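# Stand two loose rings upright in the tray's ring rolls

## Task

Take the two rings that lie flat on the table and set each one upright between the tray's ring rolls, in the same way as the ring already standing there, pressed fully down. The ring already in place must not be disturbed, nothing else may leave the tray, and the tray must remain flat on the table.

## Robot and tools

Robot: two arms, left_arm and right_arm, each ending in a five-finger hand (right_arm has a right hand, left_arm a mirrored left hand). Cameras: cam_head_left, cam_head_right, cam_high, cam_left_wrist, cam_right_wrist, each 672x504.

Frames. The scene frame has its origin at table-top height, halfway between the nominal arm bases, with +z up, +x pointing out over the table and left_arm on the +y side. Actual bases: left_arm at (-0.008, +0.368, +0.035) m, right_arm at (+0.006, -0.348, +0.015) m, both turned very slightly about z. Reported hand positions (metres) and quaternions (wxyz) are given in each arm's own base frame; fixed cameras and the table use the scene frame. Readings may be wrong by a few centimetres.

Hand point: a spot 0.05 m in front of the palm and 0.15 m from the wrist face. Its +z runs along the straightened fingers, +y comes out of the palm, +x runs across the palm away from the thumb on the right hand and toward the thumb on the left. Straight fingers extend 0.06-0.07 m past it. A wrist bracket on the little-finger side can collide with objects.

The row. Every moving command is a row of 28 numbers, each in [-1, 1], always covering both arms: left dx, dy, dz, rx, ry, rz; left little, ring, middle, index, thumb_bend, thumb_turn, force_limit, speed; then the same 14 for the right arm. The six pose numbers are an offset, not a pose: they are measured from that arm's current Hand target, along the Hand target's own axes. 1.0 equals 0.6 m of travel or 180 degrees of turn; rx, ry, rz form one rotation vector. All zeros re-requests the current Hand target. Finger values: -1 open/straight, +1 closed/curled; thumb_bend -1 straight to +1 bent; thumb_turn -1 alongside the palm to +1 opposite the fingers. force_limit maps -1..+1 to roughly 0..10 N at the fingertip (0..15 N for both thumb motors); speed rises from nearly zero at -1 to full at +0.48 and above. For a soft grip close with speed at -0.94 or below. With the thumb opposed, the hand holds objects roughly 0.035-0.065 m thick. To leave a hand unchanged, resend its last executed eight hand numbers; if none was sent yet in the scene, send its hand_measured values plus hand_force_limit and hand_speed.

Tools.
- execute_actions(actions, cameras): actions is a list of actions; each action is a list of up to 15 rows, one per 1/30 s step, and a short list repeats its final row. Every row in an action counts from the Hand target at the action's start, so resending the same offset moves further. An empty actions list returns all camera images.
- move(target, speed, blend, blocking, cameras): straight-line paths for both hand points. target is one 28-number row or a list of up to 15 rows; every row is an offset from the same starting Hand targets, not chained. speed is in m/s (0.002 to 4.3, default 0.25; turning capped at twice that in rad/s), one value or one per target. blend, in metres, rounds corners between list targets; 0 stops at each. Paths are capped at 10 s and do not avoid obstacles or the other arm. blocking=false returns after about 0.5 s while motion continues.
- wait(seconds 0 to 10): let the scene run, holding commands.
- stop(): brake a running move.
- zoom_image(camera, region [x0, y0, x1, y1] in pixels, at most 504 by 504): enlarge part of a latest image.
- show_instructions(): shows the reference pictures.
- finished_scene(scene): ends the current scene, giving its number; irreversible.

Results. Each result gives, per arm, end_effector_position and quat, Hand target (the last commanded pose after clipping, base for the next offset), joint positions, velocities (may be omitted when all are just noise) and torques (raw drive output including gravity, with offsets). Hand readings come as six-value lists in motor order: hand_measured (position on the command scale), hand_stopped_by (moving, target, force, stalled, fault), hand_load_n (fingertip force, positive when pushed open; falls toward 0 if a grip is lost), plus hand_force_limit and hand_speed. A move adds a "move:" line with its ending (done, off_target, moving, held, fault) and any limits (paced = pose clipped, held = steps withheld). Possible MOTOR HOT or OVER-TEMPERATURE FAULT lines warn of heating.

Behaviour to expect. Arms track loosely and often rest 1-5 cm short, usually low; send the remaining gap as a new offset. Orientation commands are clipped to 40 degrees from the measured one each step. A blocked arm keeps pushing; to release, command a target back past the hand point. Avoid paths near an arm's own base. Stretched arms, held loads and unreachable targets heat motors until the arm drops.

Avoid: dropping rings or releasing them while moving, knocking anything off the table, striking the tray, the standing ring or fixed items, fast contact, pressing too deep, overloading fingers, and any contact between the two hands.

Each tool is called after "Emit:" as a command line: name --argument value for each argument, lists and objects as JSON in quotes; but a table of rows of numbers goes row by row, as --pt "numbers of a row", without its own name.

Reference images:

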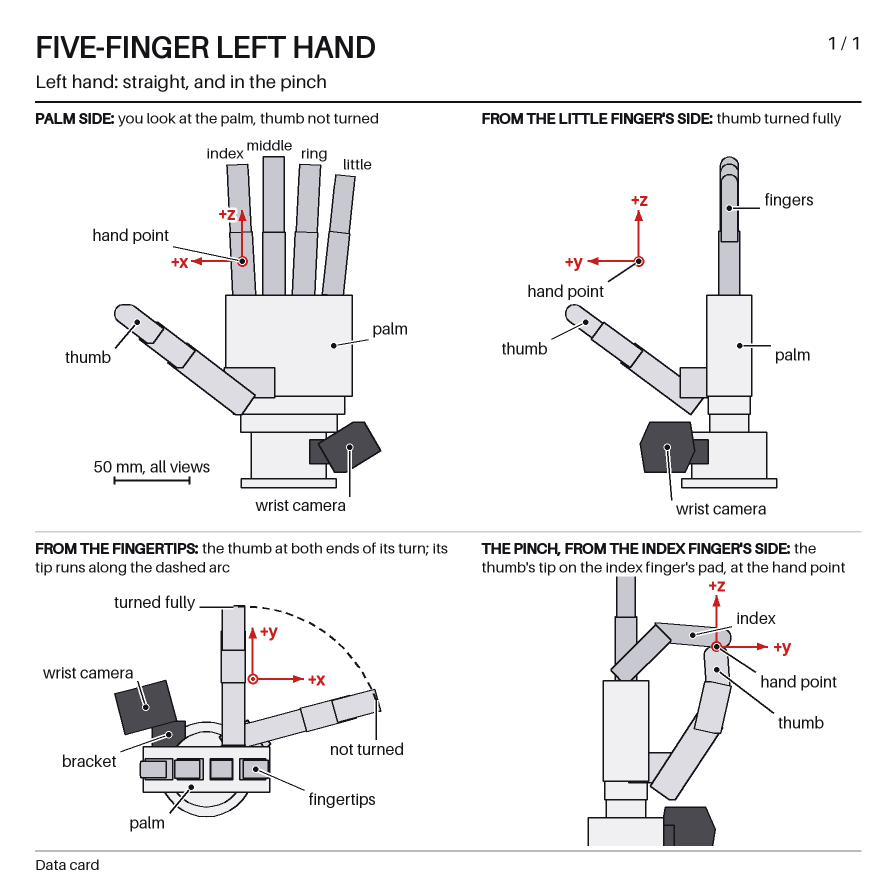

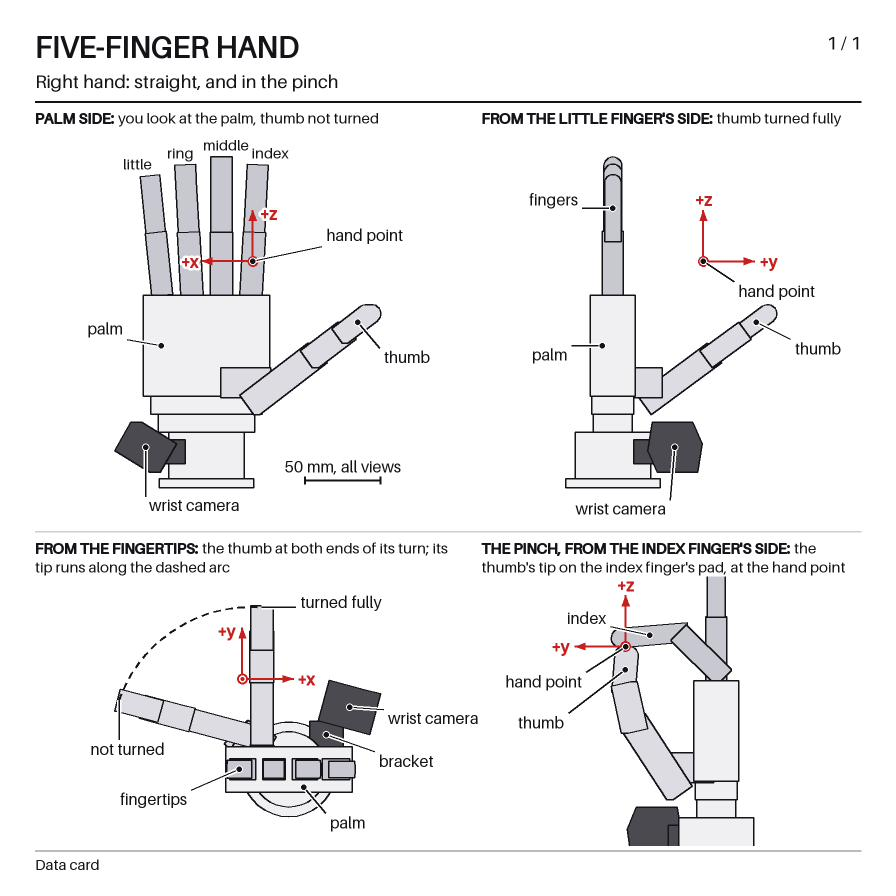

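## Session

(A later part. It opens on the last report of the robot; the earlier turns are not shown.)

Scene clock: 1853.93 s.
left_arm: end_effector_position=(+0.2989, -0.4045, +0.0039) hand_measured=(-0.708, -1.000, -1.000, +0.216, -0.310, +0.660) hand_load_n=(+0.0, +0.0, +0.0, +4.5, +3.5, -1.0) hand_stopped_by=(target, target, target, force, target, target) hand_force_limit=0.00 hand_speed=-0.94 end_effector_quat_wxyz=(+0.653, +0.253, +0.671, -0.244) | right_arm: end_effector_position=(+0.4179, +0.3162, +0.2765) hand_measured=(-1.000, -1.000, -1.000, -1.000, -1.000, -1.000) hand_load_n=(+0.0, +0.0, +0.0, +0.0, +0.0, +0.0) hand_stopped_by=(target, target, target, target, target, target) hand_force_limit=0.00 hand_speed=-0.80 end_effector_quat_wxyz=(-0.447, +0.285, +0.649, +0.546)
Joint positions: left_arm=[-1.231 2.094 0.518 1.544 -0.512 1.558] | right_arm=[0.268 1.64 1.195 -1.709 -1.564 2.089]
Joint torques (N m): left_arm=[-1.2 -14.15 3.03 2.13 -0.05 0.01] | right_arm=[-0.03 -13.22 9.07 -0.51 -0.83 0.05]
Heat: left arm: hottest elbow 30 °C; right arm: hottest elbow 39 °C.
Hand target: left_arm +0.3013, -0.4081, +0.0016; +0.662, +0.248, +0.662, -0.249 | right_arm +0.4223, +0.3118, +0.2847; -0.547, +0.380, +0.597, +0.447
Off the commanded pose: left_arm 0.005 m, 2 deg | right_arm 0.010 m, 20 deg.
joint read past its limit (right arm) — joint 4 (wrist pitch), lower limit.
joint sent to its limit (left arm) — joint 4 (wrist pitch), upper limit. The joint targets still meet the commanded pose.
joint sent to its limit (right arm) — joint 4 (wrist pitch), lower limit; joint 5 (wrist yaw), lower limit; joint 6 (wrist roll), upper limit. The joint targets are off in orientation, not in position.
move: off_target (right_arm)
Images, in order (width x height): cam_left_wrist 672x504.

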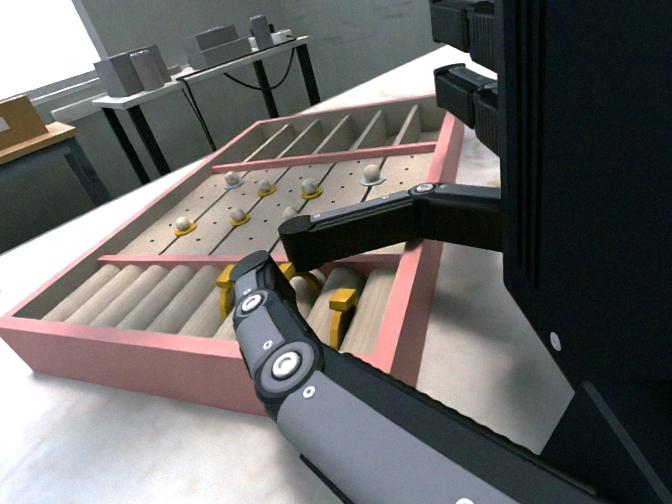

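Emit:
move --pt "-0.003 0 0 0 0 0 -1 -1 -1 0.35 -0.31 0.66 0.0 -0.94 0 0 0 0 0 0 -1 -1 -1 -1 -1 -1 0 -0.8" --pt "-0.003 0 0 0 0 0 -1 -1 -1 0.12 -0.35 0.66 0.0 -0.9 0 0 0 0 0 0 -1 -1 -1 -1 -1 -1 0 -0.8" --pt "-0.06 0 0 0 0 0 -1 -1 -1 0.1 -0.37 0.66 0.0 -0.9 0 0 0 0 0 0 -1 -1 -1 -1 -1 -1 0 -0.8" --speed 0.05 --cameras '["cam_left_wrist", "cam_high"]'

Emit:
zoom_image --camera "cam_left_wrist" --region '[220, 240, 400, 420]'

Emit:
zoom_image --camera "cam_high" --region '[322, 170, 352, 200]'

Scene clock: 1858.90 s.
left_arm: end_effector_position=(+0.3007, -0.4095, +0.0314) hand_measured=(-0.708, -1.000, -1.000, +0.100, -0.370, +0.660) hand_load_n=(+0.0, +0.0, +0.0, +0.0, +0.0, +0.0) hand_stopped_by=(target, target, target, target, target, target) hand_force_limit=0.00 hand_speed=-0.90 end_effector_quat_wxyz=(+0.660, +0.245, +0.664, -0.252) | right_arm: end_effector_position=(+0.4179, +0.3162, +0.2765) hand_measured=(-1.000, -1.000, -1.000, -1.000, -1.000, -1.000) hand_load_n=(+0.0, +0.0, +0.0, +0.0, +0.0, +0.0) hand_stopped_by=(target, target, target, target, target, target) hand_force_limit=0.00 hand_speed=-0.80 end_effector_quat_wxyz=(-0.447, +0.285, +0.649, +0.546)
Joint positions: left_arm=[-1.231 2.008 0.512 1.493 -0.512 1.558] | right_arm=[0.268 1.64 1.195 -1.709 -1.564 2.089]
Joint torques (N m): left_arm=[-0.38 -16.62 1.8 1.28 0.13 0.01] | right_arm=[-0.09 -12.75 9.22 -0.58 -0.8 -0.01]
Heat: left arm: hottest elbow 30 °C; right arm: hottest elbow 39 °C.
Hand target: left_arm +0.3013, -0.4081, +0.0376; +0.662, +0.248, +0.662, -0.249 | right_arm +0.4223, +0.3118, +0.2847; -0.547, +0.380, +0.597, +0.447
Off the commanded pose: left_arm 0.006 m, 1 deg | right_arm 0.010 m, 20 deg.
joint read past its limit (right arm) — joint 4 (wrist pitch), lower limit.
joint sent to its limit (right arm) — joint 4 (wrist pitch), lower limit; joint 5 (wrist yaw), lower limit; joint 6 (wrist roll), upper limit. The joint targets are off in orientation, not in position.
move: off_target (right_arm)
Images, in order (width x height): cam_high 672x504, cam_left_wrist 672x504.

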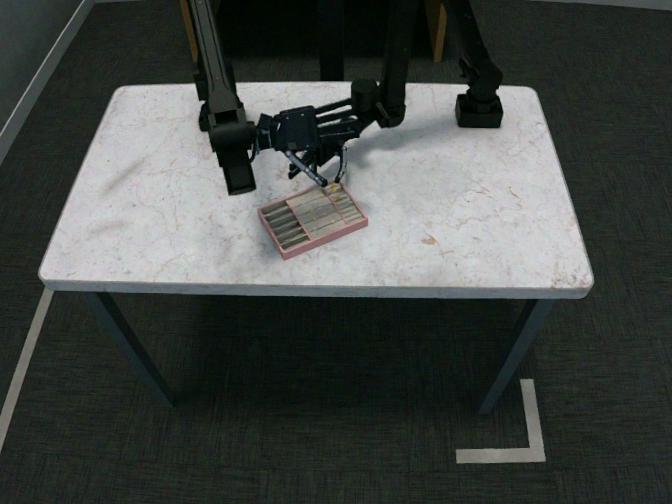

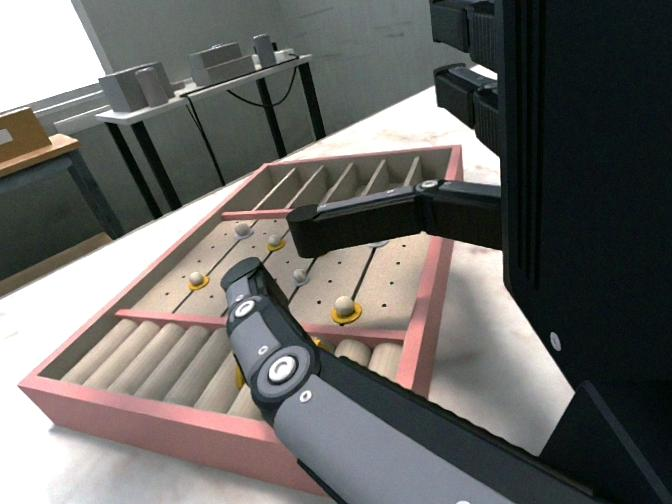

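Scaled by 2.800.

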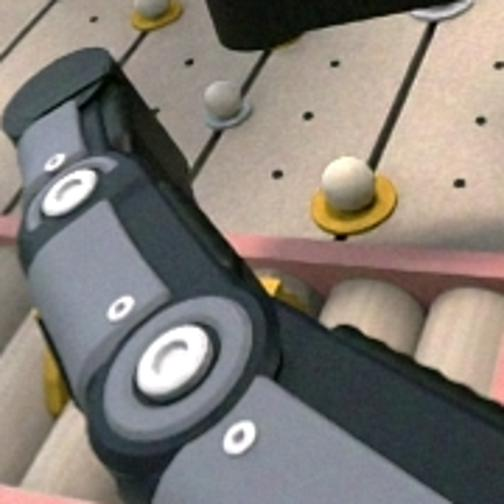

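Scaled by 16.800.

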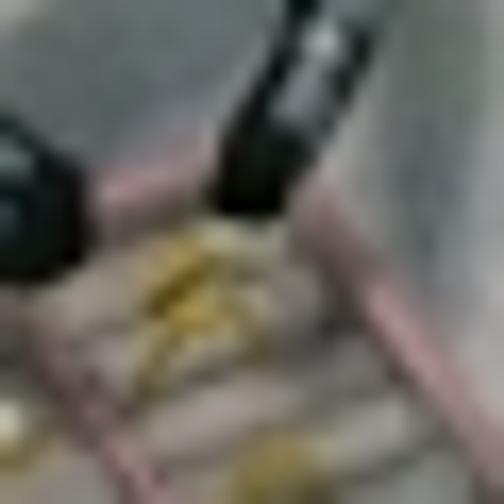

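Emit:
move --pt "-0.01 0.0162 -0.0172 0 0.0172 -0.041 -1 -1 -1 0.22 -0.6 1.0 0.0 -0.6 0 0 0 0 0 0 -1 -1 -1 -1 -1 -1 0 -0.8" --pt "0.0332 0.0203 -0.0023 0 0.0172 -0.041 -1 -1 -1 0.22 -0.6 1.0 0.0 -0.6 0 0 0 0 0 0 -1 -1 -1 -1 -1 -1 0 -0.8" --speed 0.06 --cameras '["cam_left_wrist", "cam_high"]'

Emit:
zoom_image --camera "cam_left_wrist" --region '[230, 215, 390, 335]'

Emit:
zoom_image --camera "cam_high" --region '[322, 170, 352, 200]'

Scene clock: 1866.97 s.
left_arm: end_effector_position=(+0.3013, -0.3920, +0.0142) hand_measured=(-0.708, -1.000, -1.000, +0.220, -0.600, +1.000) hand_load_n=(+0.0, +0.0, +0.0, +0.0, +0.0, +0.0) hand_stopped_by=(target, target, target, target, target, target) hand_force_limit=0.00 hand_speed=-0.60 end_effector_quat_wxyz=(+0.620, +0.225, +0.699, -0.275) | right_arm: end_effector_position=(+0.4179, +0.3162, +0.2765) hand_measured=(-1.000, -1.000, -1.000, -1.000, -1.000, -1.000) hand_load_n=(+0.0, +0.0, +0.0, +0.0, +0.0, +0.0) hand_stopped_by=(target, target, target, target, target, target) hand_force_limit=0.00 hand_speed=-0.80 end_effector_quat_wxyz=(-0.447, +0.285, +0.649, +0.546)
Joint positions: left_arm=[-1.193 1.964 0.463 1.412 -0.462 1.424] | right_arm=[0.268 1.64 1.195 -1.709 -1.564 2.089]
Joint torques (N m): left_arm=[0.15 -13.86 4.45 2.55 0.11 -0.1] | right_arm=[-0.38 -13.22 9.2 -0.53 -0.79 0.01]
Heat: left arm: hottest elbow 29 °C; right arm: hottest elbow 39 °C.
Hand target: left_arm +0.3083, -0.3980, +0.0177; +0.627, +0.211, +0.694, -0.285 | right_arm +0.4223, +0.3118, +0.2847; -0.547, +0.380, +0.597, +0.447
Off the commanded pose: left_arm 0.010 m, 2 deg | right_arm 0.010 m, 20 deg.
joint read past its limit (right arm) — joint 4 (wrist pitch), lower limit.
joint sent to its limit (right arm) — joint 4 (wrist pitch), lower limit; joint 5 (wrist yaw), lower limit; joint 6 (wrist roll), upper limit. The joint targets are off in orientation, not in position.
move: off_target (right_arm)
Images, in order (width x height): cam_high 672x504, cam_left_wrist 672x504.

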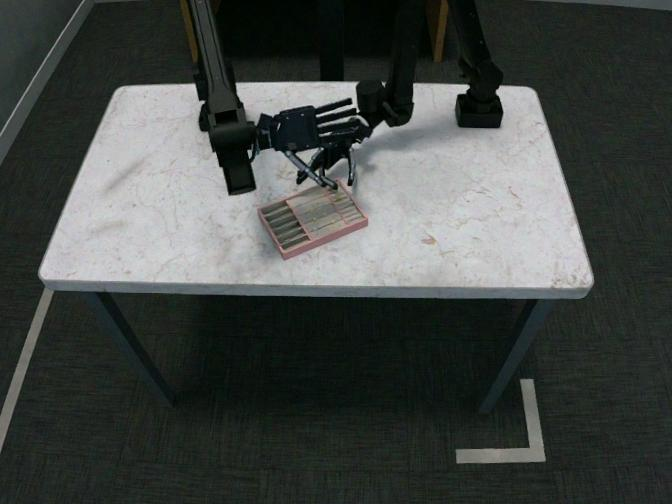

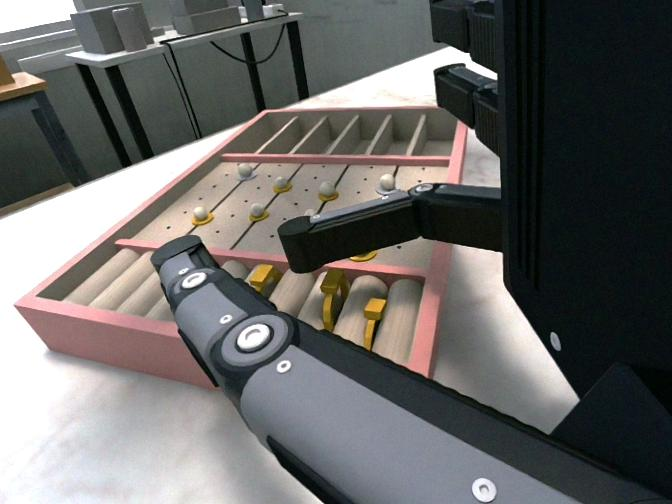

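Scaled by 3.150.

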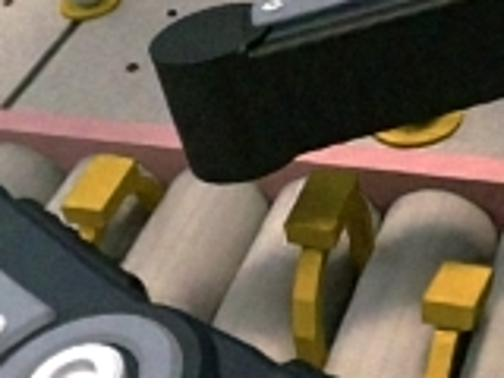

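Scaled by 16.800.

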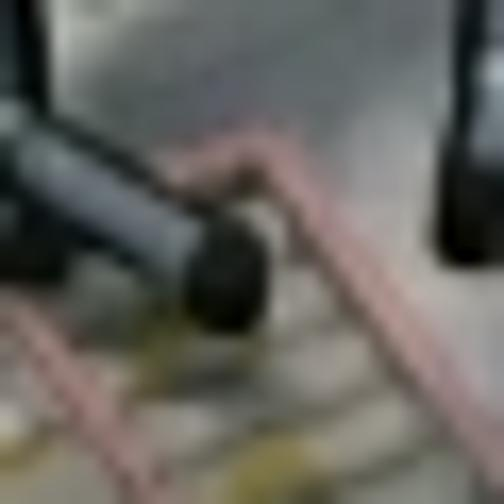

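Emit:
move --target '[0.0075,-0.0063,0.0022,0,0,0,-1,-1,-1,0.22,-0.6,1.0,0.0,-0.6,0,0,0,0,0,0,-1,-1,-1,-1,-1,-1,0,-0.8]' --speed 0.04 --cameras '["cam_left_wrist", "cam_high"]'

Emit:
zoom_image --camera "cam_left_wrist" --region '[230, 215, 390, 335]'

Emit:
zoom_image --camera "cam_high" --region '[322, 170, 352, 200]'

Scene clock: 1871.10 s.
left_arm: end_effector_position=(+0.3030, -0.3941, +0.0119) hand_measured=(-0.708, -1.000, -1.000, +0.220, -0.600, +1.000) hand_load_n=(+0.0, +0.0, +0.0, +0.0, +0.0, +0.0) hand_stopped_by=(target, target, target, target, target, target) hand_force_limit=0.00 hand_speed=-0.60 end_effector_quat_wxyz=(+0.622, +0.223, +0.699, -0.274) | right_arm: end_effector_position=(+0.4179, +0.3162, +0.2765) hand_measured=(-1.000, -1.000, -1.000, -1.000, -1.000, -1.000) hand_load_n=(+0.0, +0.0, +0.0, +0.5, +0.0, +0.0) hand_stopped_by=(target, target, target, target, target, target) hand_force_limit=0.00 hand_speed=-0.80 end_effector_quat_wxyz=(-0.447, +0.285, +0.649, +0.546)
Joint positions: left_arm=[-1.193 1.978 0.474 1.418 -0.467 1.424] | right_arm=[0.268 1.64 1.195 -1.709 -1.564 2.089]
Joint torques (N m): left_arm=[-1.2 -13.16 4.27 2.22 -0.09 -0.04] | right_arm=[0.15 -12.98 9.26 -0.55 -0.79 0.02]
Heat: left arm: hottest elbow 29 °C; right arm: hottest elbow 39 °C.
Hand target: left_arm +0.3063, -0.4020, +0.0137; +0.627, +0.211, +0.694, -0.285 | right_arm +0.4223, +0.3118, +0.2847; -0.547, +0.380, +0.597, +0.447
Off the commanded pose: left_arm 0.009 m, 2 deg | right_arm 0.010 m, 20 deg.
joint read past its limit (right arm) — joint 4 (wrist pitch), lower limit.
joint sent to its limit (right arm) — joint 4 (wrist pitch), lower limit; joint 5 (wrist yaw), lower limit; joint 6 (wrist roll), upper limit. The joint targets are off in orientation, not in position.
move: off_target (right_arm)
Images, in order (width x height): cam_high 672x504, cam_left_wrist 672x504.

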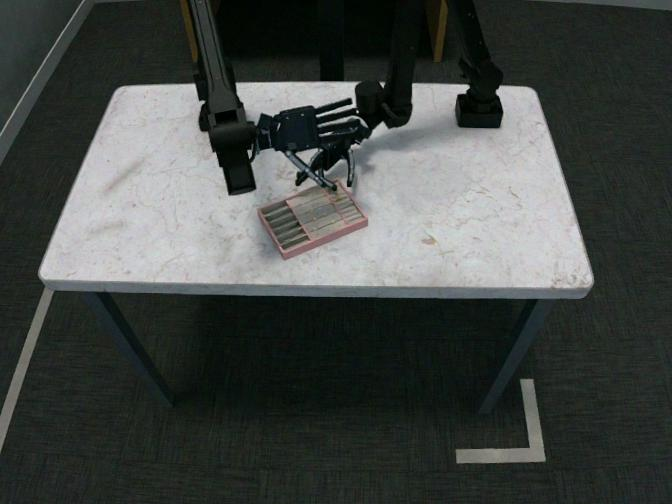

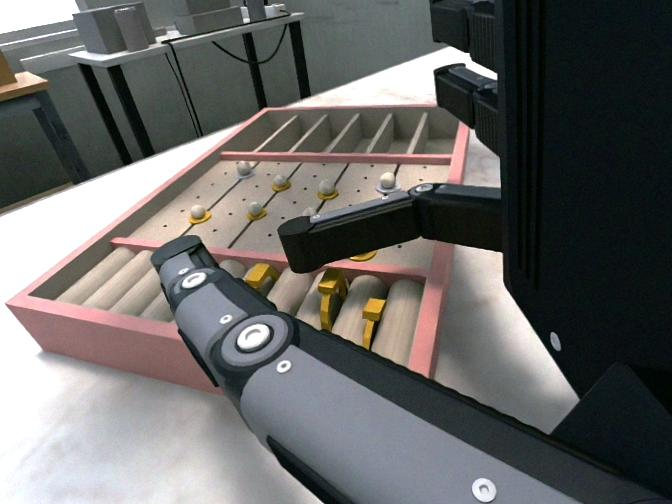

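Scaled by 3.150.

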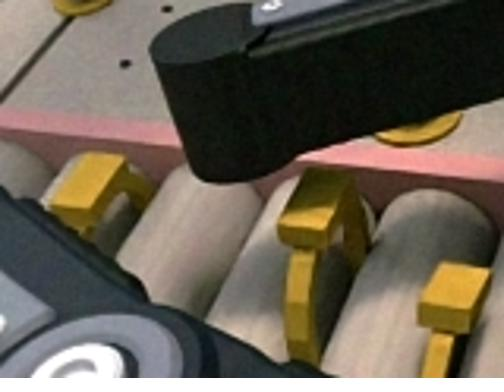

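Scaled by 16.800.

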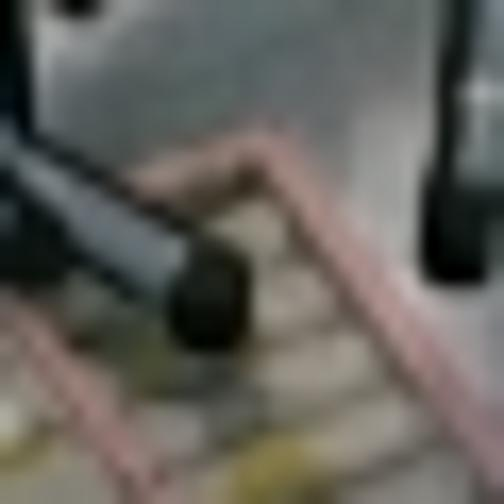

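Emit:
move --target '[0.0117,-0.0004,0.0003,0,0,0,-1,-1,-1,0.22,-0.6,1.0,0.0,-0.6,0,0,0,0,0,0,-1,-1,-1,-1,-1,-1,0,-0.8]' --speed 0.03 --cameras '["cam_left_wrist", "cam_high"]'

Emit:
zoom_image --camera "cam_left_wrist" --region '[230, 215, 390, 335]'

Scene clock: 1875.53 s.
left_arm: end_effector_position=(+0.3038, -0.3947, +0.0060) hand_measured=(-0.708, -1.000, -1.000, +0.220, -0.600, +1.000) hand_load_n=(+0.5, +0.0, +0.0, +0.0, +0.0, +0.5) hand_stopped_by=(target, target, target, target, target, target) hand_force_limit=0.00 hand_speed=-0.60 end_effector_quat_wxyz=(+0.623, +0.221, +0.699, -0.274) | right_arm: end_effector_position=(+0.4179, +0.3162, +0.2765) hand_measured=(-1.000, -1.000, -1.000, -1.000, -1.000, -1.000) hand_load_n=(+0.0, +0.0, +0.0, +0.0, +0.0, +0.0) hand_stopped_by=(target, target, target, target, target, target) hand_force_limit=0.00 hand_speed=-0.80 end_effector_quat_wxyz=(-0.447, +0.285, +0.649, +0.546)
Joint positions: left_arm=[-1.193 2.005 0.481 1.441 -0.471 1.424] | right_arm=[0.268 1.64 1.195 -1.709 -1.564 2.089]
Joint torques (N m): left_arm=[-1.55 -13.16 3.92 2.61 -0.11 -0.09] | right_arm=[-0.03 -12.98 9.09 -0.5 -0.79 -0.03]
Heat: left arm: hottest elbow 29 °C; right arm: hottest elbow 39 °C.
Hand target: left_arm +0.3054, -0.4027, +0.0067; +0.626, +0.211, +0.694, -0.284 | right_arm +0.4223, +0.3118, +0.2847; -0.547, +0.380, +0.597, +0.447
Off the commanded pose: left_arm 0.008 m, 2 deg | right_arm 0.010 m, 20 deg.
joint read past its limit (right arm) — joint 4 (wrist pitch), lower limit.
joint sent to its limit (right arm) — joint 4 (wrist pitch), lower limit; joint 5 (wrist yaw), lower limit; joint 6 (wrist roll), upper limit. The joint targets are off in orientation, not in position.
move: off_target (right_arm)
Images, in order (width x height): cam_high 672x504, cam_left_wrist 672x504.

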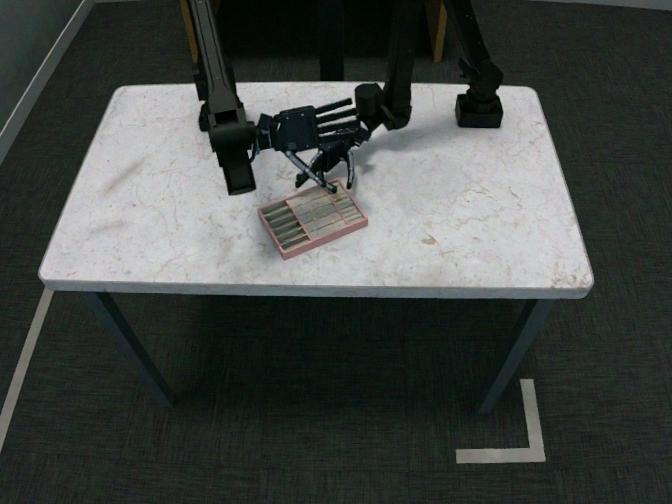

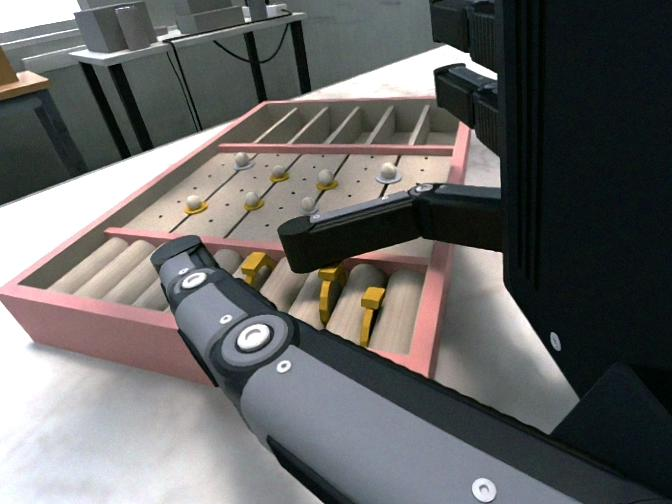

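Scaled by 3.150.

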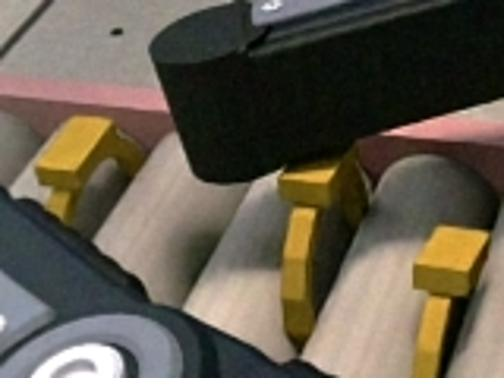

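Emit:
move --target '[0.0083,-0.0006,0.0006,0,0,0,-1,-1,-1,0.22,-0.6,1.0,0.0,-0.6,0,0,0,0,0,0,-1,-1,-1,-1,-1,-1,0,-0.8]' --speed 0.03 --cameras '["cam_left_wrist"]'

Emit:
zoom_image --camera "cam_left_wrist" --region '[230, 215, 390, 335]'

Scene clock: 1877.53 s.
left_arm: end_effector_position=(+0.3044, -0.3952, +0.0017) hand_measured=(-0.708, -1.000, -1.000, +0.220, -0.600, +1.000) hand_load_n=(+0.0, +0.0, +0.0, +0.0, +0.0, +0.0) hand_stopped_by=(target, target, target, target, target, target) hand_force_limit=0.00 hand_speed=-0.60 end_effector_quat_wxyz=(+0.623, +0.219, +0.699, -0.274) | right_arm: end_effector_position=(+0.4179, +0.3162, +0.2765) hand_measured=(-1.000, -1.000, -1.000, -1.000, -1.000, -1.000) hand_load_n=(+0.0, +0.0, +0.0, +0.0, +0.0, +0.0) hand_stopped_by=(target, target, target, target, target, target) hand_force_limit=0.00 hand_speed=-0.80 end_effector_quat_wxyz=(-0.447, +0.285, +0.649, +0.546)
Joint positions: left_arm=[-1.193 2.025 0.487 1.456 -0.473 1.424] | right_arm=[0.268 1.64 1.195 -1.709 -1.564 2.089]
Joint torques (N m): left_arm=[-1.38 -13.16 3.96 2.54 -0.01 -0.14] | right_arm=[-0.32 -13.45 9.17 -0.53 -0.83 0.04]
Heat: left arm: hottest elbow 29 °C; right arm: hottest elbow 39 °C.
Hand target: left_arm +0.3048, -0.4036, +0.0019; +0.626, +0.211, +0.694, -0.285 | right_arm +0.4223, +0.3118, +0.2847; -0.547, +0.380, +0.597, +0.447
Off the commanded pose: left_arm 0.008 m, 2 deg | right_arm 0.010 m, 20 deg.
joint read past its limit (right arm) — joint 4 (wrist pitch), lower limit.
joint sent to its limit (right arm) — joint 4 (wrist pitch), lower limit; joint 5 (wrist yaw), lower limit; joint 6 (wrist roll), upper limit. The joint targets are off in orientation, not in position.
move: off_target (right_arm)
Images, in order (width x height): cam_left_wrist 672x504.

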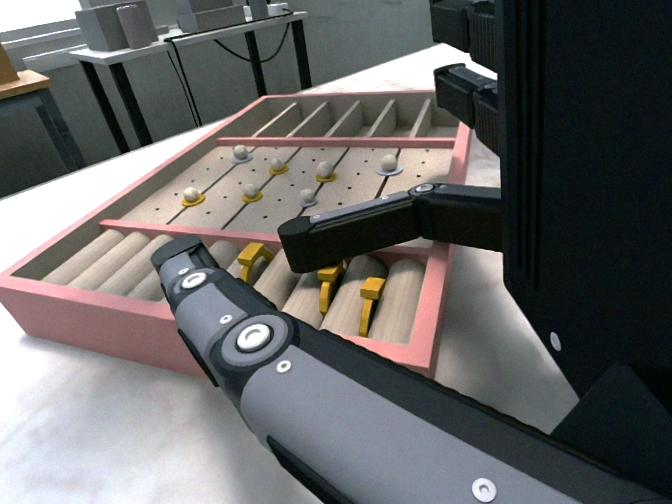

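Scaled by 3.150.

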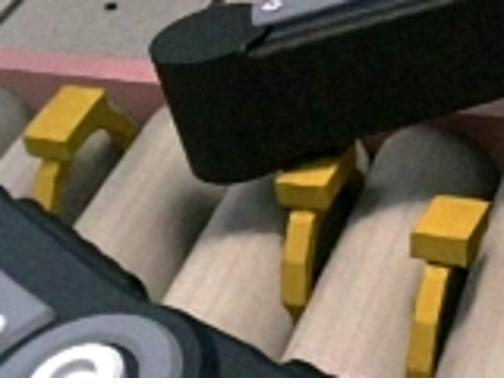

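Emit:
move --target '[0.0067,-0.0006,0.0006,0,0,0,-1,-1,-1,0.22,-0.6,1.0,0.0,-0.6,0,0,0,0,0,0,-1,-1,-1,-1,-1,-1,0,-0.8]' --speed 0.03 --cameras '["cam_left_wrist"]'

Emit:
zoom_image --camera "cam_left_wrist" --region '[230, 215, 390, 335]'

Scene clock: 1879.83 s.
left_arm: end_effector_position=(+0.3055, -0.3970, +0.0012) hand_measured=(-0.708, -1.000, -1.000, +0.220, -0.600, +1.000) hand_load_n=(+0.0, +0.0, +0.0, -0.5, +0.0, +0.0) hand_stopped_by=(target, target, target, target, target, target) hand_force_limit=0.00 hand_speed=-0.60 end_effector_quat_wxyz=(+0.626, +0.216, +0.696, -0.276) | right_arm: end_effector_position=(+0.4179, +0.3162, +0.2765) hand_measured=(-1.000, -1.000, -1.000, -1.000, -1.000, -1.000) hand_load_n=(+0.0, +0.0, +0.0, +0.0, +0.0, +0.0) hand_stopped_by=(target, target, target, target, target, target) hand_force_limit=0.00 hand_speed=-0.80 end_effector_quat_wxyz=(-0.447, +0.285, +0.649, +0.546)
Joint positions: left_arm=[-1.193 2.037 0.495 1.472 -0.476 1.424] | right_arm=[0.268 1.64 1.195 -1.709 -1.564 2.089]
Joint torques (N m): left_arm=[-1.32 -13.04 3.56 2.26 0.01 -0.03] | right_arm=[-0.03 -12.75 9.18 -0.61 -0.77 0.05]
Heat: left arm: hottest elbow 29 °C; right arm: hottest elbow 39 °C.
Hand target: left_arm +0.3044, -0.4044, -0.0021; +0.627, +0.211, +0.694, -0.285 | right_arm +0.4223, +0.3118, +0.2847; -0.547, +0.380, +0.597, +0.447
Off the commanded pose: left_arm 0.008 m, 1 deg | right_arm 0.010 m, 20 deg.
joint read past its limit (right arm) — joint 4 (wrist pitch), lower limit.
joint sent to its limit (right arm) — joint 4 (wrist pitch), lower limit; joint 5 (wrist yaw), lower limit; joint 6 (wrist roll), upper limit. The joint targets are off in orientation, not in position.
move: off_target (right_arm)
Images, in order (width x height): cam_left_wrist 672x504.

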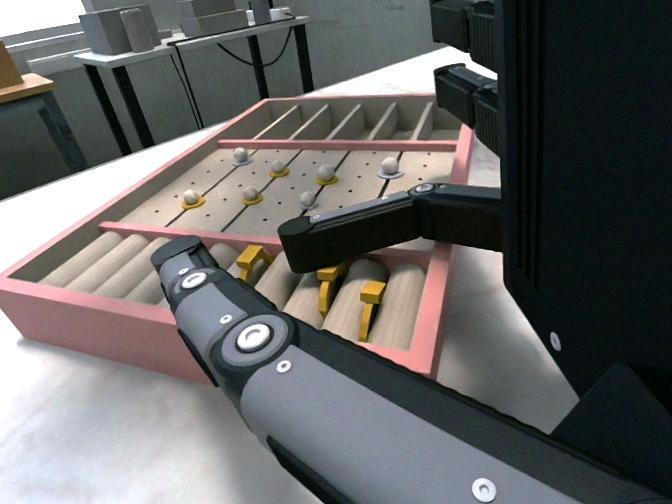

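Scaled by 3.150.

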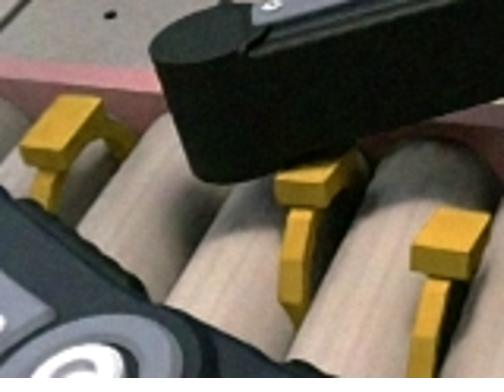

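Emit:
move --pt "0.0033 0 0 0 0 0 -1 -1 -1 0.22 -0.6 1.0 0.0 -0.6 0 0 0 0 0 0 -1 -1 -1 -1 -1 -1 0 -0.8" --pt "-0.015 0 0 0 0 0 -1 -1 -1 0.22 -0.6 1.0 0.0 -0.6 0 0 0 0 0 0 -1 -1 -1 -1 -1 -1 0 -0.8" --pt "-0.10 0 0 0 0 0 -1 -1 -1 0.22 -0.6 1.0 0.0 -0.6 0 0 0 0 0 0 -1 -1 -1 -1 -1 -1 0 -0.8" --pt "-0.10 -0.09 -0.05 0 0 0 -1 -1 -1 -0.5 0.3 1.0 0.0 -0.6 0 0 0 0 0 0 -1 -1 -1 -1 -1 -1 0 -0.8" --speed 0.08 --cameras '["cam_left_wrist", "cam_high"]'

Emit:
zoom_image --camera "cam_left_wrist" --region '[140, 200, 380, 400]'

Emit:
zoom_image --camera "cam_high" --region '[322, 170, 352, 200]'

Scene clock: 1889.13 s.
left_arm: end_effector_position=(+0.2578, -0.4176, +0.0587) hand_measured=(-0.708, -1.000, -1.000, -0.500, +0.300, +1.000) hand_load_n=(+0.0, +0.0, +0.0, +0.0, +0.0, +0.0) hand_stopped_by=(target, target, target, target, target, target) hand_force_limit=0.00 hand_speed=-0.60 end_effector_quat_wxyz=(+0.627, +0.217, +0.696, -0.275) | right_arm: end_effector_position=(+0.4179, +0.3162, +0.2765) hand_measured=(-1.000, -1.000, -1.000, -1.000, -1.000, -1.000) hand_load_n=(+0.0, +0.0, +0.0, +0.0, +0.0, +0.0) hand_stopped_by=(target, target, target, target, target, target) hand_force_limit=0.00 hand_speed=-0.80 end_effector_quat_wxyz=(-0.447, +0.285, +0.649, +0.546)
Joint positions: left_arm=[-1.345 1.799 0.481 1.239 -0.629 1.413] | right_arm=[0.268 1.64 1.195 -1.709 -1.564 2.089]
Joint torques (N m): left_arm=[-2.02 -15.38 4.18 1.24 -0.05 -0.1] | right_arm=[0.09 -12.51 9.28 -0.57 -0.8 0.03]
Heat: left arm: hottest elbow 29 °C; right arm: hottest elbow 39 °C.
Hand target: left_arm +0.2542, -0.4212, +0.0659; +0.626, +0.212, +0.694, -0.284 | right_arm +0.4223, +0.3118, +0.2847; -0.547, +0.380, +0.597, +0.447
Off the commanded pose: left_arm 0.009 m, 1 deg | right_arm 0.010 m, 20 deg.
joint read past its limit (right arm) — joint 4 (wrist pitch), lower limit.
joint sent to its limit (right arm) — joint 4 (wrist pitch), lower limit; joint 5 (wrist yaw), lower limit; joint 6 (wrist roll), upper limit. The joint targets are off in orientation, not in position.
move: off_target (right_arm)
Images, in order (width x height): cam_high 672x504, cam_left_wrist 672x504.

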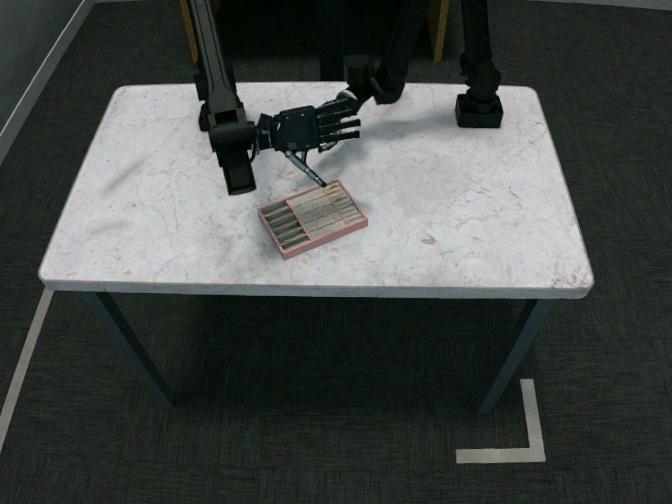

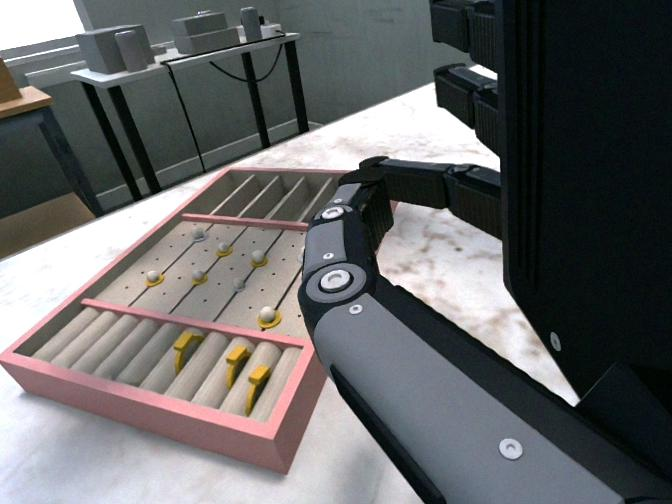

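Scaled by 2.100.

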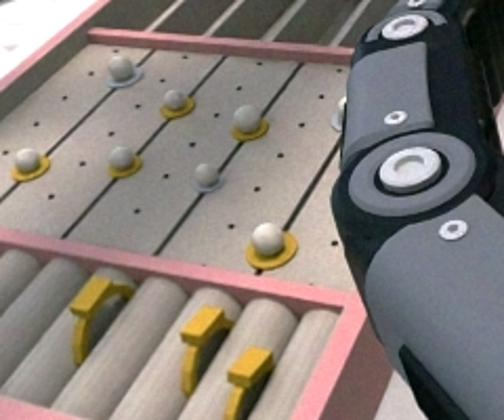

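Scaled by 16.800.

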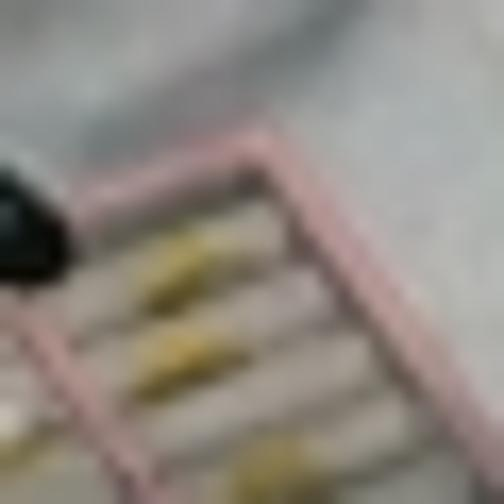

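Emit:
zoom_image --camera "cam_left_wrist" --region '[150, 310, 300, 430]'

Scaled by 3.360.

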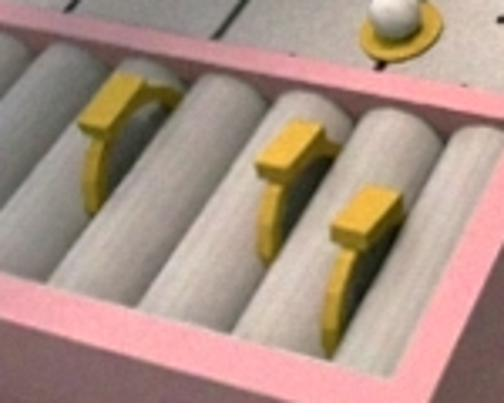

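Emit:
move --pt "0.0425 0.0528 0.0477 0 0 0 -1 -1 -1 0.22 -0.6 1.0 0.0 -0.4 0 0 0 0 0 0 -1 -1 -1 -1 -1 -1 0 -0.8" --pt "0.0783 0.0637 0.0152 0 0 0 -1 -1 -1 0.22 -0.6 1.0 0.0 -0.4 0 0 0 0 0 0 -1 -1 -1 -1 -1 -1 0 -0.8" --speed 0.08 --cameras '["cam_left_wrist", "cam_high"]'

Emit:
zoom_image --camera "cam_left_wrist" --region '[230, 215, 390, 335]'

Emit:
zoom_image --camera "cam_high" --region '[322, 170, 352, 200]'

Scene clock: 1909.43 s.
left_arm: end_effector_position=(+0.2852, -0.4016, +0.0179) hand_measured=(-0.708, -1.000, -1.000, +0.220, -0.600, +1.000) hand_load_n=(+0.0, -0.5, +0.0, +0.0, +0.0, +0.5) hand_stopped_by=(target, target, target, target, target, target) hand_force_limit=0.00 hand_speed=-0.40 end_effector_quat_wxyz=(+0.628, +0.210, +0.695, -0.280) | right_arm: end_effector_position=(+0.4179, +0.3162, +0.2765) hand_measured=(-1.000, -1.000, -1.000, -1.000, -1.000, -1.000) hand_load_n=(+0.0, +0.0, +0.0, +0.0, +0.0, +0.0) hand_stopped_by=(target, target, target, target, target, target) hand_force_limit=0.00 hand_speed=-0.80 end_effector_quat_wxyz=(-0.447, +0.285, +0.649, +0.546)
Joint positions: left_arm=[-1.255 1.974 0.476 1.436 -0.54 1.413] | right_arm=[0.268 1.64 1.195 -1.709 -1.564 2.089]
Joint torques (N m): left_arm=[-2.37 -12.75 1.92 2.35 -0.02 -0.06] | right_arm=[-0.32 -13.27 9.13 -0.62 -0.82 -0.03]
Heat: left arm: hottest elbow 28 °C; right arm: hottest elbow 38 °C.
Hand target: left_arm +0.2801, -0.4015, +0.0139; +0.627, +0.211, +0.694, -0.284 | right_arm +0.4223, +0.3118, +0.2847; -0.547, +0.380, +0.597, +0.447
Off the commanded pose: left_arm 0.007 m, 1 deg | right_arm 0.010 m, 20 deg.
joint read past its limit (right arm) — joint 4 (wrist pitch), lower limit.
joint sent to its limit (right arm) — joint 4 (wrist pitch), lower limit; joint 5 (wrist yaw), lower limit; joint 6 (wrist roll), upper limit. The joint targets are off in orientation, not in position.
move: off_target (right_arm)
Images, in order (width x height): cam_high 672x504, cam_left_wrist 672x504.

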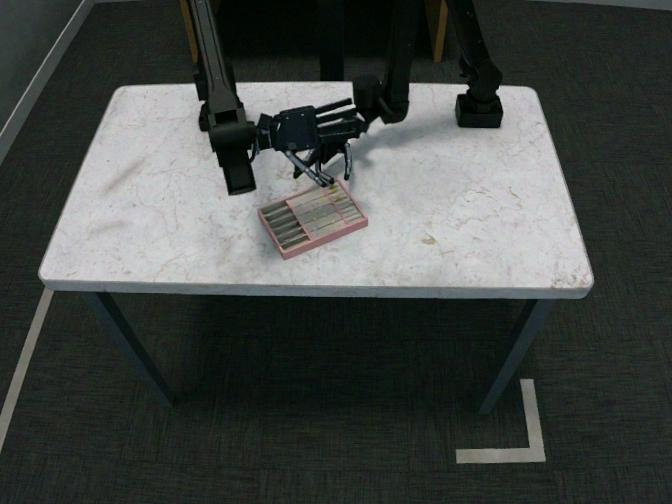

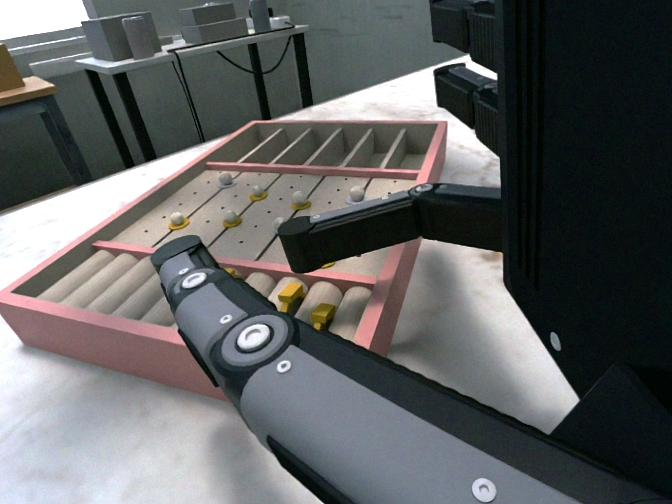

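Scaled by 3.150.

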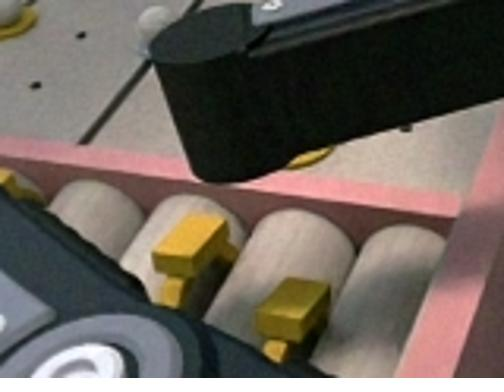

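Scaled by 16.800.

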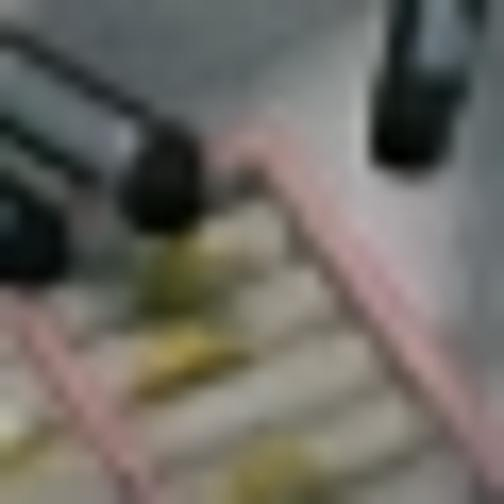

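Emit:
move --target '[0.0225,0.0022,-0.0022,0,0,0,-1,-1,-1,0.22,-0.6,1.0,0.0,-0.4,0,0,0,0,0,0,-1,-1,-1,-1,-1,-1,0,-0.8]' --speed 0.05 --cameras '["cam_left_wrist", "cam_high"]'

Emit:
zoom_image --camera "cam_left_wrist" --region '[230, 215, 390, 335]'

Scene clock: 1914.50 s.
left_arm: end_effector_position=(+0.2825, -0.3984, +0.0035) hand_measured=(-0.708, -1.000, -1.000, +0.220, -0.600, +1.000) hand_load_n=(+0.0, +0.0, +0.0, +0.0, +0.0, +0.0) hand_stopped_by=(target, target, target, target, target, target) hand_force_limit=0.00 hand_speed=-0.40 end_effector_quat_wxyz=(+0.627, +0.212, +0.696, -0.279) | right_arm: end_effector_position=(+0.4179, +0.3162, +0.2765) hand_measured=(-1.000, -1.000, -1.000, -1.000, -1.000, -1.000) hand_load_n=(+0.0, +0.0, +0.0, +0.0, +0.0, +0.0) hand_stopped_by=(target, target, target, target, target, target) hand_force_limit=0.00 hand_speed=-0.80 end_effector_quat_wxyz=(-0.447, +0.285, +0.649, +0.546)
Joint positions: left_arm=[-1.259 2.03 0.476 1.486 -0.544 1.413] | right_arm=[0.268 1.64 1.195 -1.709 -1.564 2.089]
Joint torques (N m): left_arm=[-1.08 -13.39 2.1 2.22 -0.07 -0.09] | right_arm=[-0.15 -13.33 9.1 -0.69 -0.79 0]
Heat: left arm: hottest elbow 28 °C; right arm: hottest elbow 38 °C.
Hand target: left_arm +0.2781, -0.4006, +0.0004; +0.626, +0.212, +0.694, -0.285 | right_arm +0.4223, +0.3118, +0.2847; -0.547, +0.380, +0.597, +0.447
Off the commanded pose: left_arm 0.006 m, 1 deg | right_arm 0.010 m, 20 deg.
joint read past its limit (right arm) — joint 4 (wrist pitch), lower limit.
joint sent to its limit (right arm) — joint 4 (wrist pitch), lower limit; joint 5 (wrist yaw), lower limit; joint 6 (wrist roll), upper limit. The joint targets are off in orientation, not in position.
move: off_target (right_arm)
Images, in order (width x height): cam_high 672x504, cam_left_wrist 672x504.

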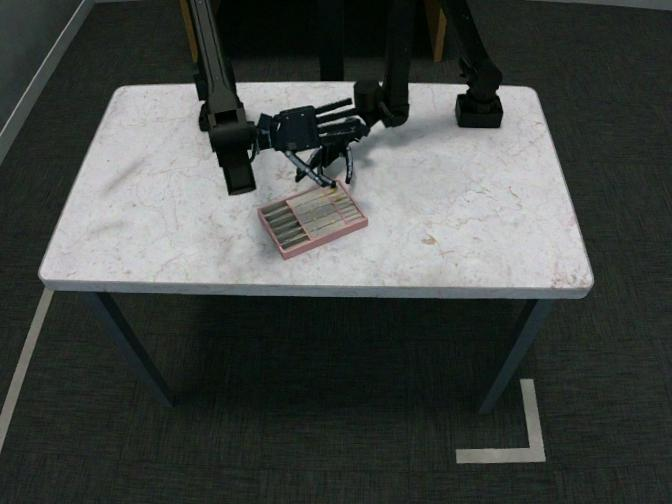

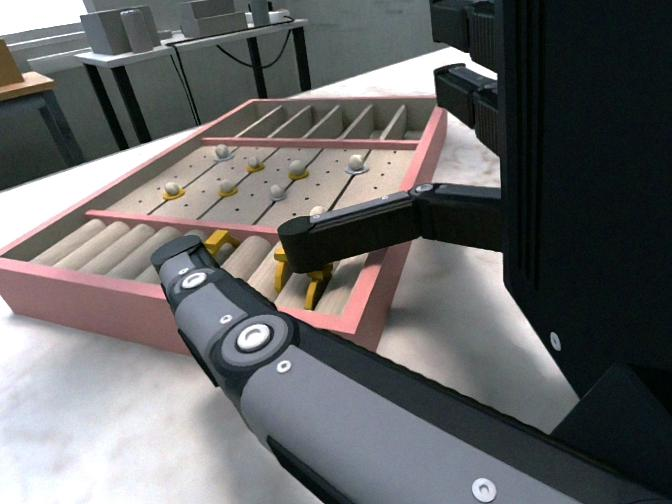

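Scaled by 3.150.

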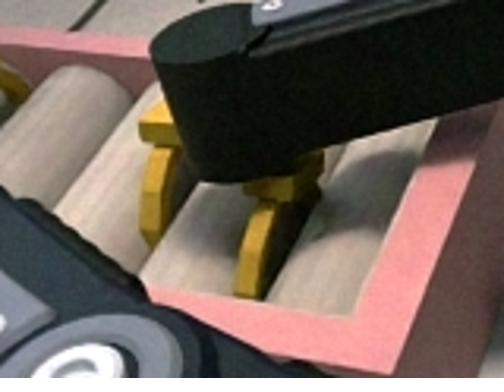

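Emit:
move --target '[0.005,0.0038,-0.0075,0,0,0,-1,-1,-1,0.22,-0.6,1.0,0.0,-0.4,0,0,0,0,0,0,-1,-1,-1,-1,-1,-1,0,-0.8]' --speed 0.03 --cameras '["cam_left_wrist"]'

Emit:
zoom_image --camera "cam_left_wrist" --region '[230, 215, 390, 335]'

Scene clock: 1920.33 s.
left_arm: end_effector_position=(+0.2819, -0.3982, +0.0032) hand_measured=(-0.708, -1.000, -1.000, +0.220, -0.600, +1.000) hand_load_n=(+0.0, +0.0, +0.0, +0.0, +0.0, +0.5) hand_stopped_by=(target, target, target, target, target, target) hand_force_limit=0.00 hand_speed=-0.40 end_effector_quat_wxyz=(+0.630, +0.208, +0.693, -0.282) | right_arm: end_effector_position=(+0.4179, +0.3162, +0.2765) hand_measured=(-1.000, -1.000, -1.000, -1.000, -1.000, -1.000) hand_load_n=(+0.0, +0.0, +0.0, +0.0, +0.0, +0.0) hand_stopped_by=(target, target, target, target, target, target) hand_force_limit=0.00 hand_speed=-0.80 end_effector_quat_wxyz=(-0.447, +0.285, +0.649, +0.546)
Joint positions: left_arm=[-1.261 2.042 0.476 1.51 -0.547 1.413] | right_arm=[0.268 1.64 1.195 -1.709 -1.564 2.089]
Joint torques (N m): left_arm=[-1.96 -12.86 1.17 2.54 -0.1 -0.09] | right_arm=[0.21 -12.69 9.13 -0.44 -0.8 0.04]
Heat: left arm: hottest elbow 28 °C; right arm: hottest elbow 38 °C.
Hand target: left_arm +0.2760, -0.3960, -0.0026; +0.626, +0.212, +0.694, -0.284 | right_arm +0.4223, +0.3118, +0.2847; -0.547, +0.380, +0.597, +0.447
Off the commanded pose: left_arm 0.009 m, 1 deg | right_arm 0.010 m, 20 deg.
joint read past its limit (right arm) — joint 4 (wrist pitch), lower limit.
joint sent to its limit (right arm) — joint 4 (wrist pitch), lower limit; joint 5 (wrist yaw), lower limit; joint 6 (wrist roll), upper limit. The joint targets are off in orientation, not in position.
move: off_target (right_arm)
Images, in order (width x height): cam_left_wrist 672x504.

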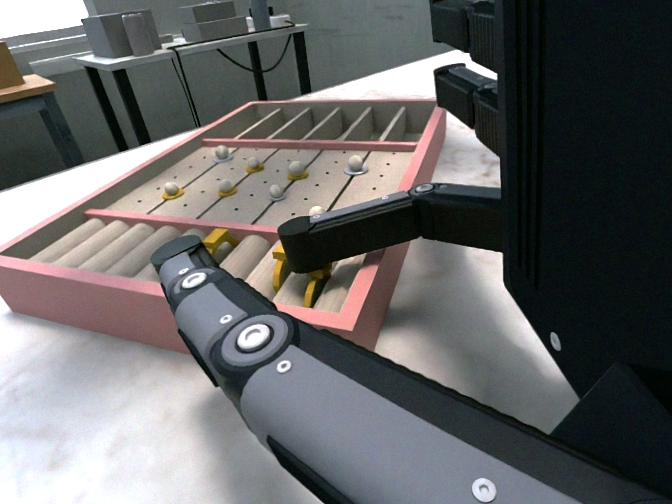

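Scaled by 3.150.

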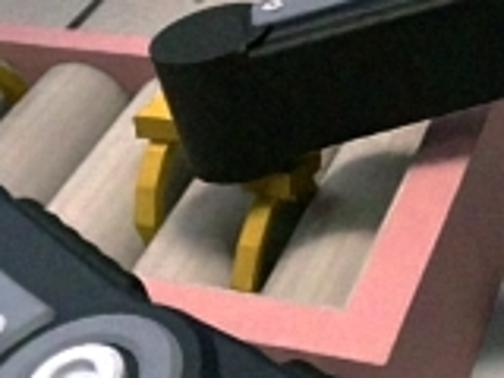

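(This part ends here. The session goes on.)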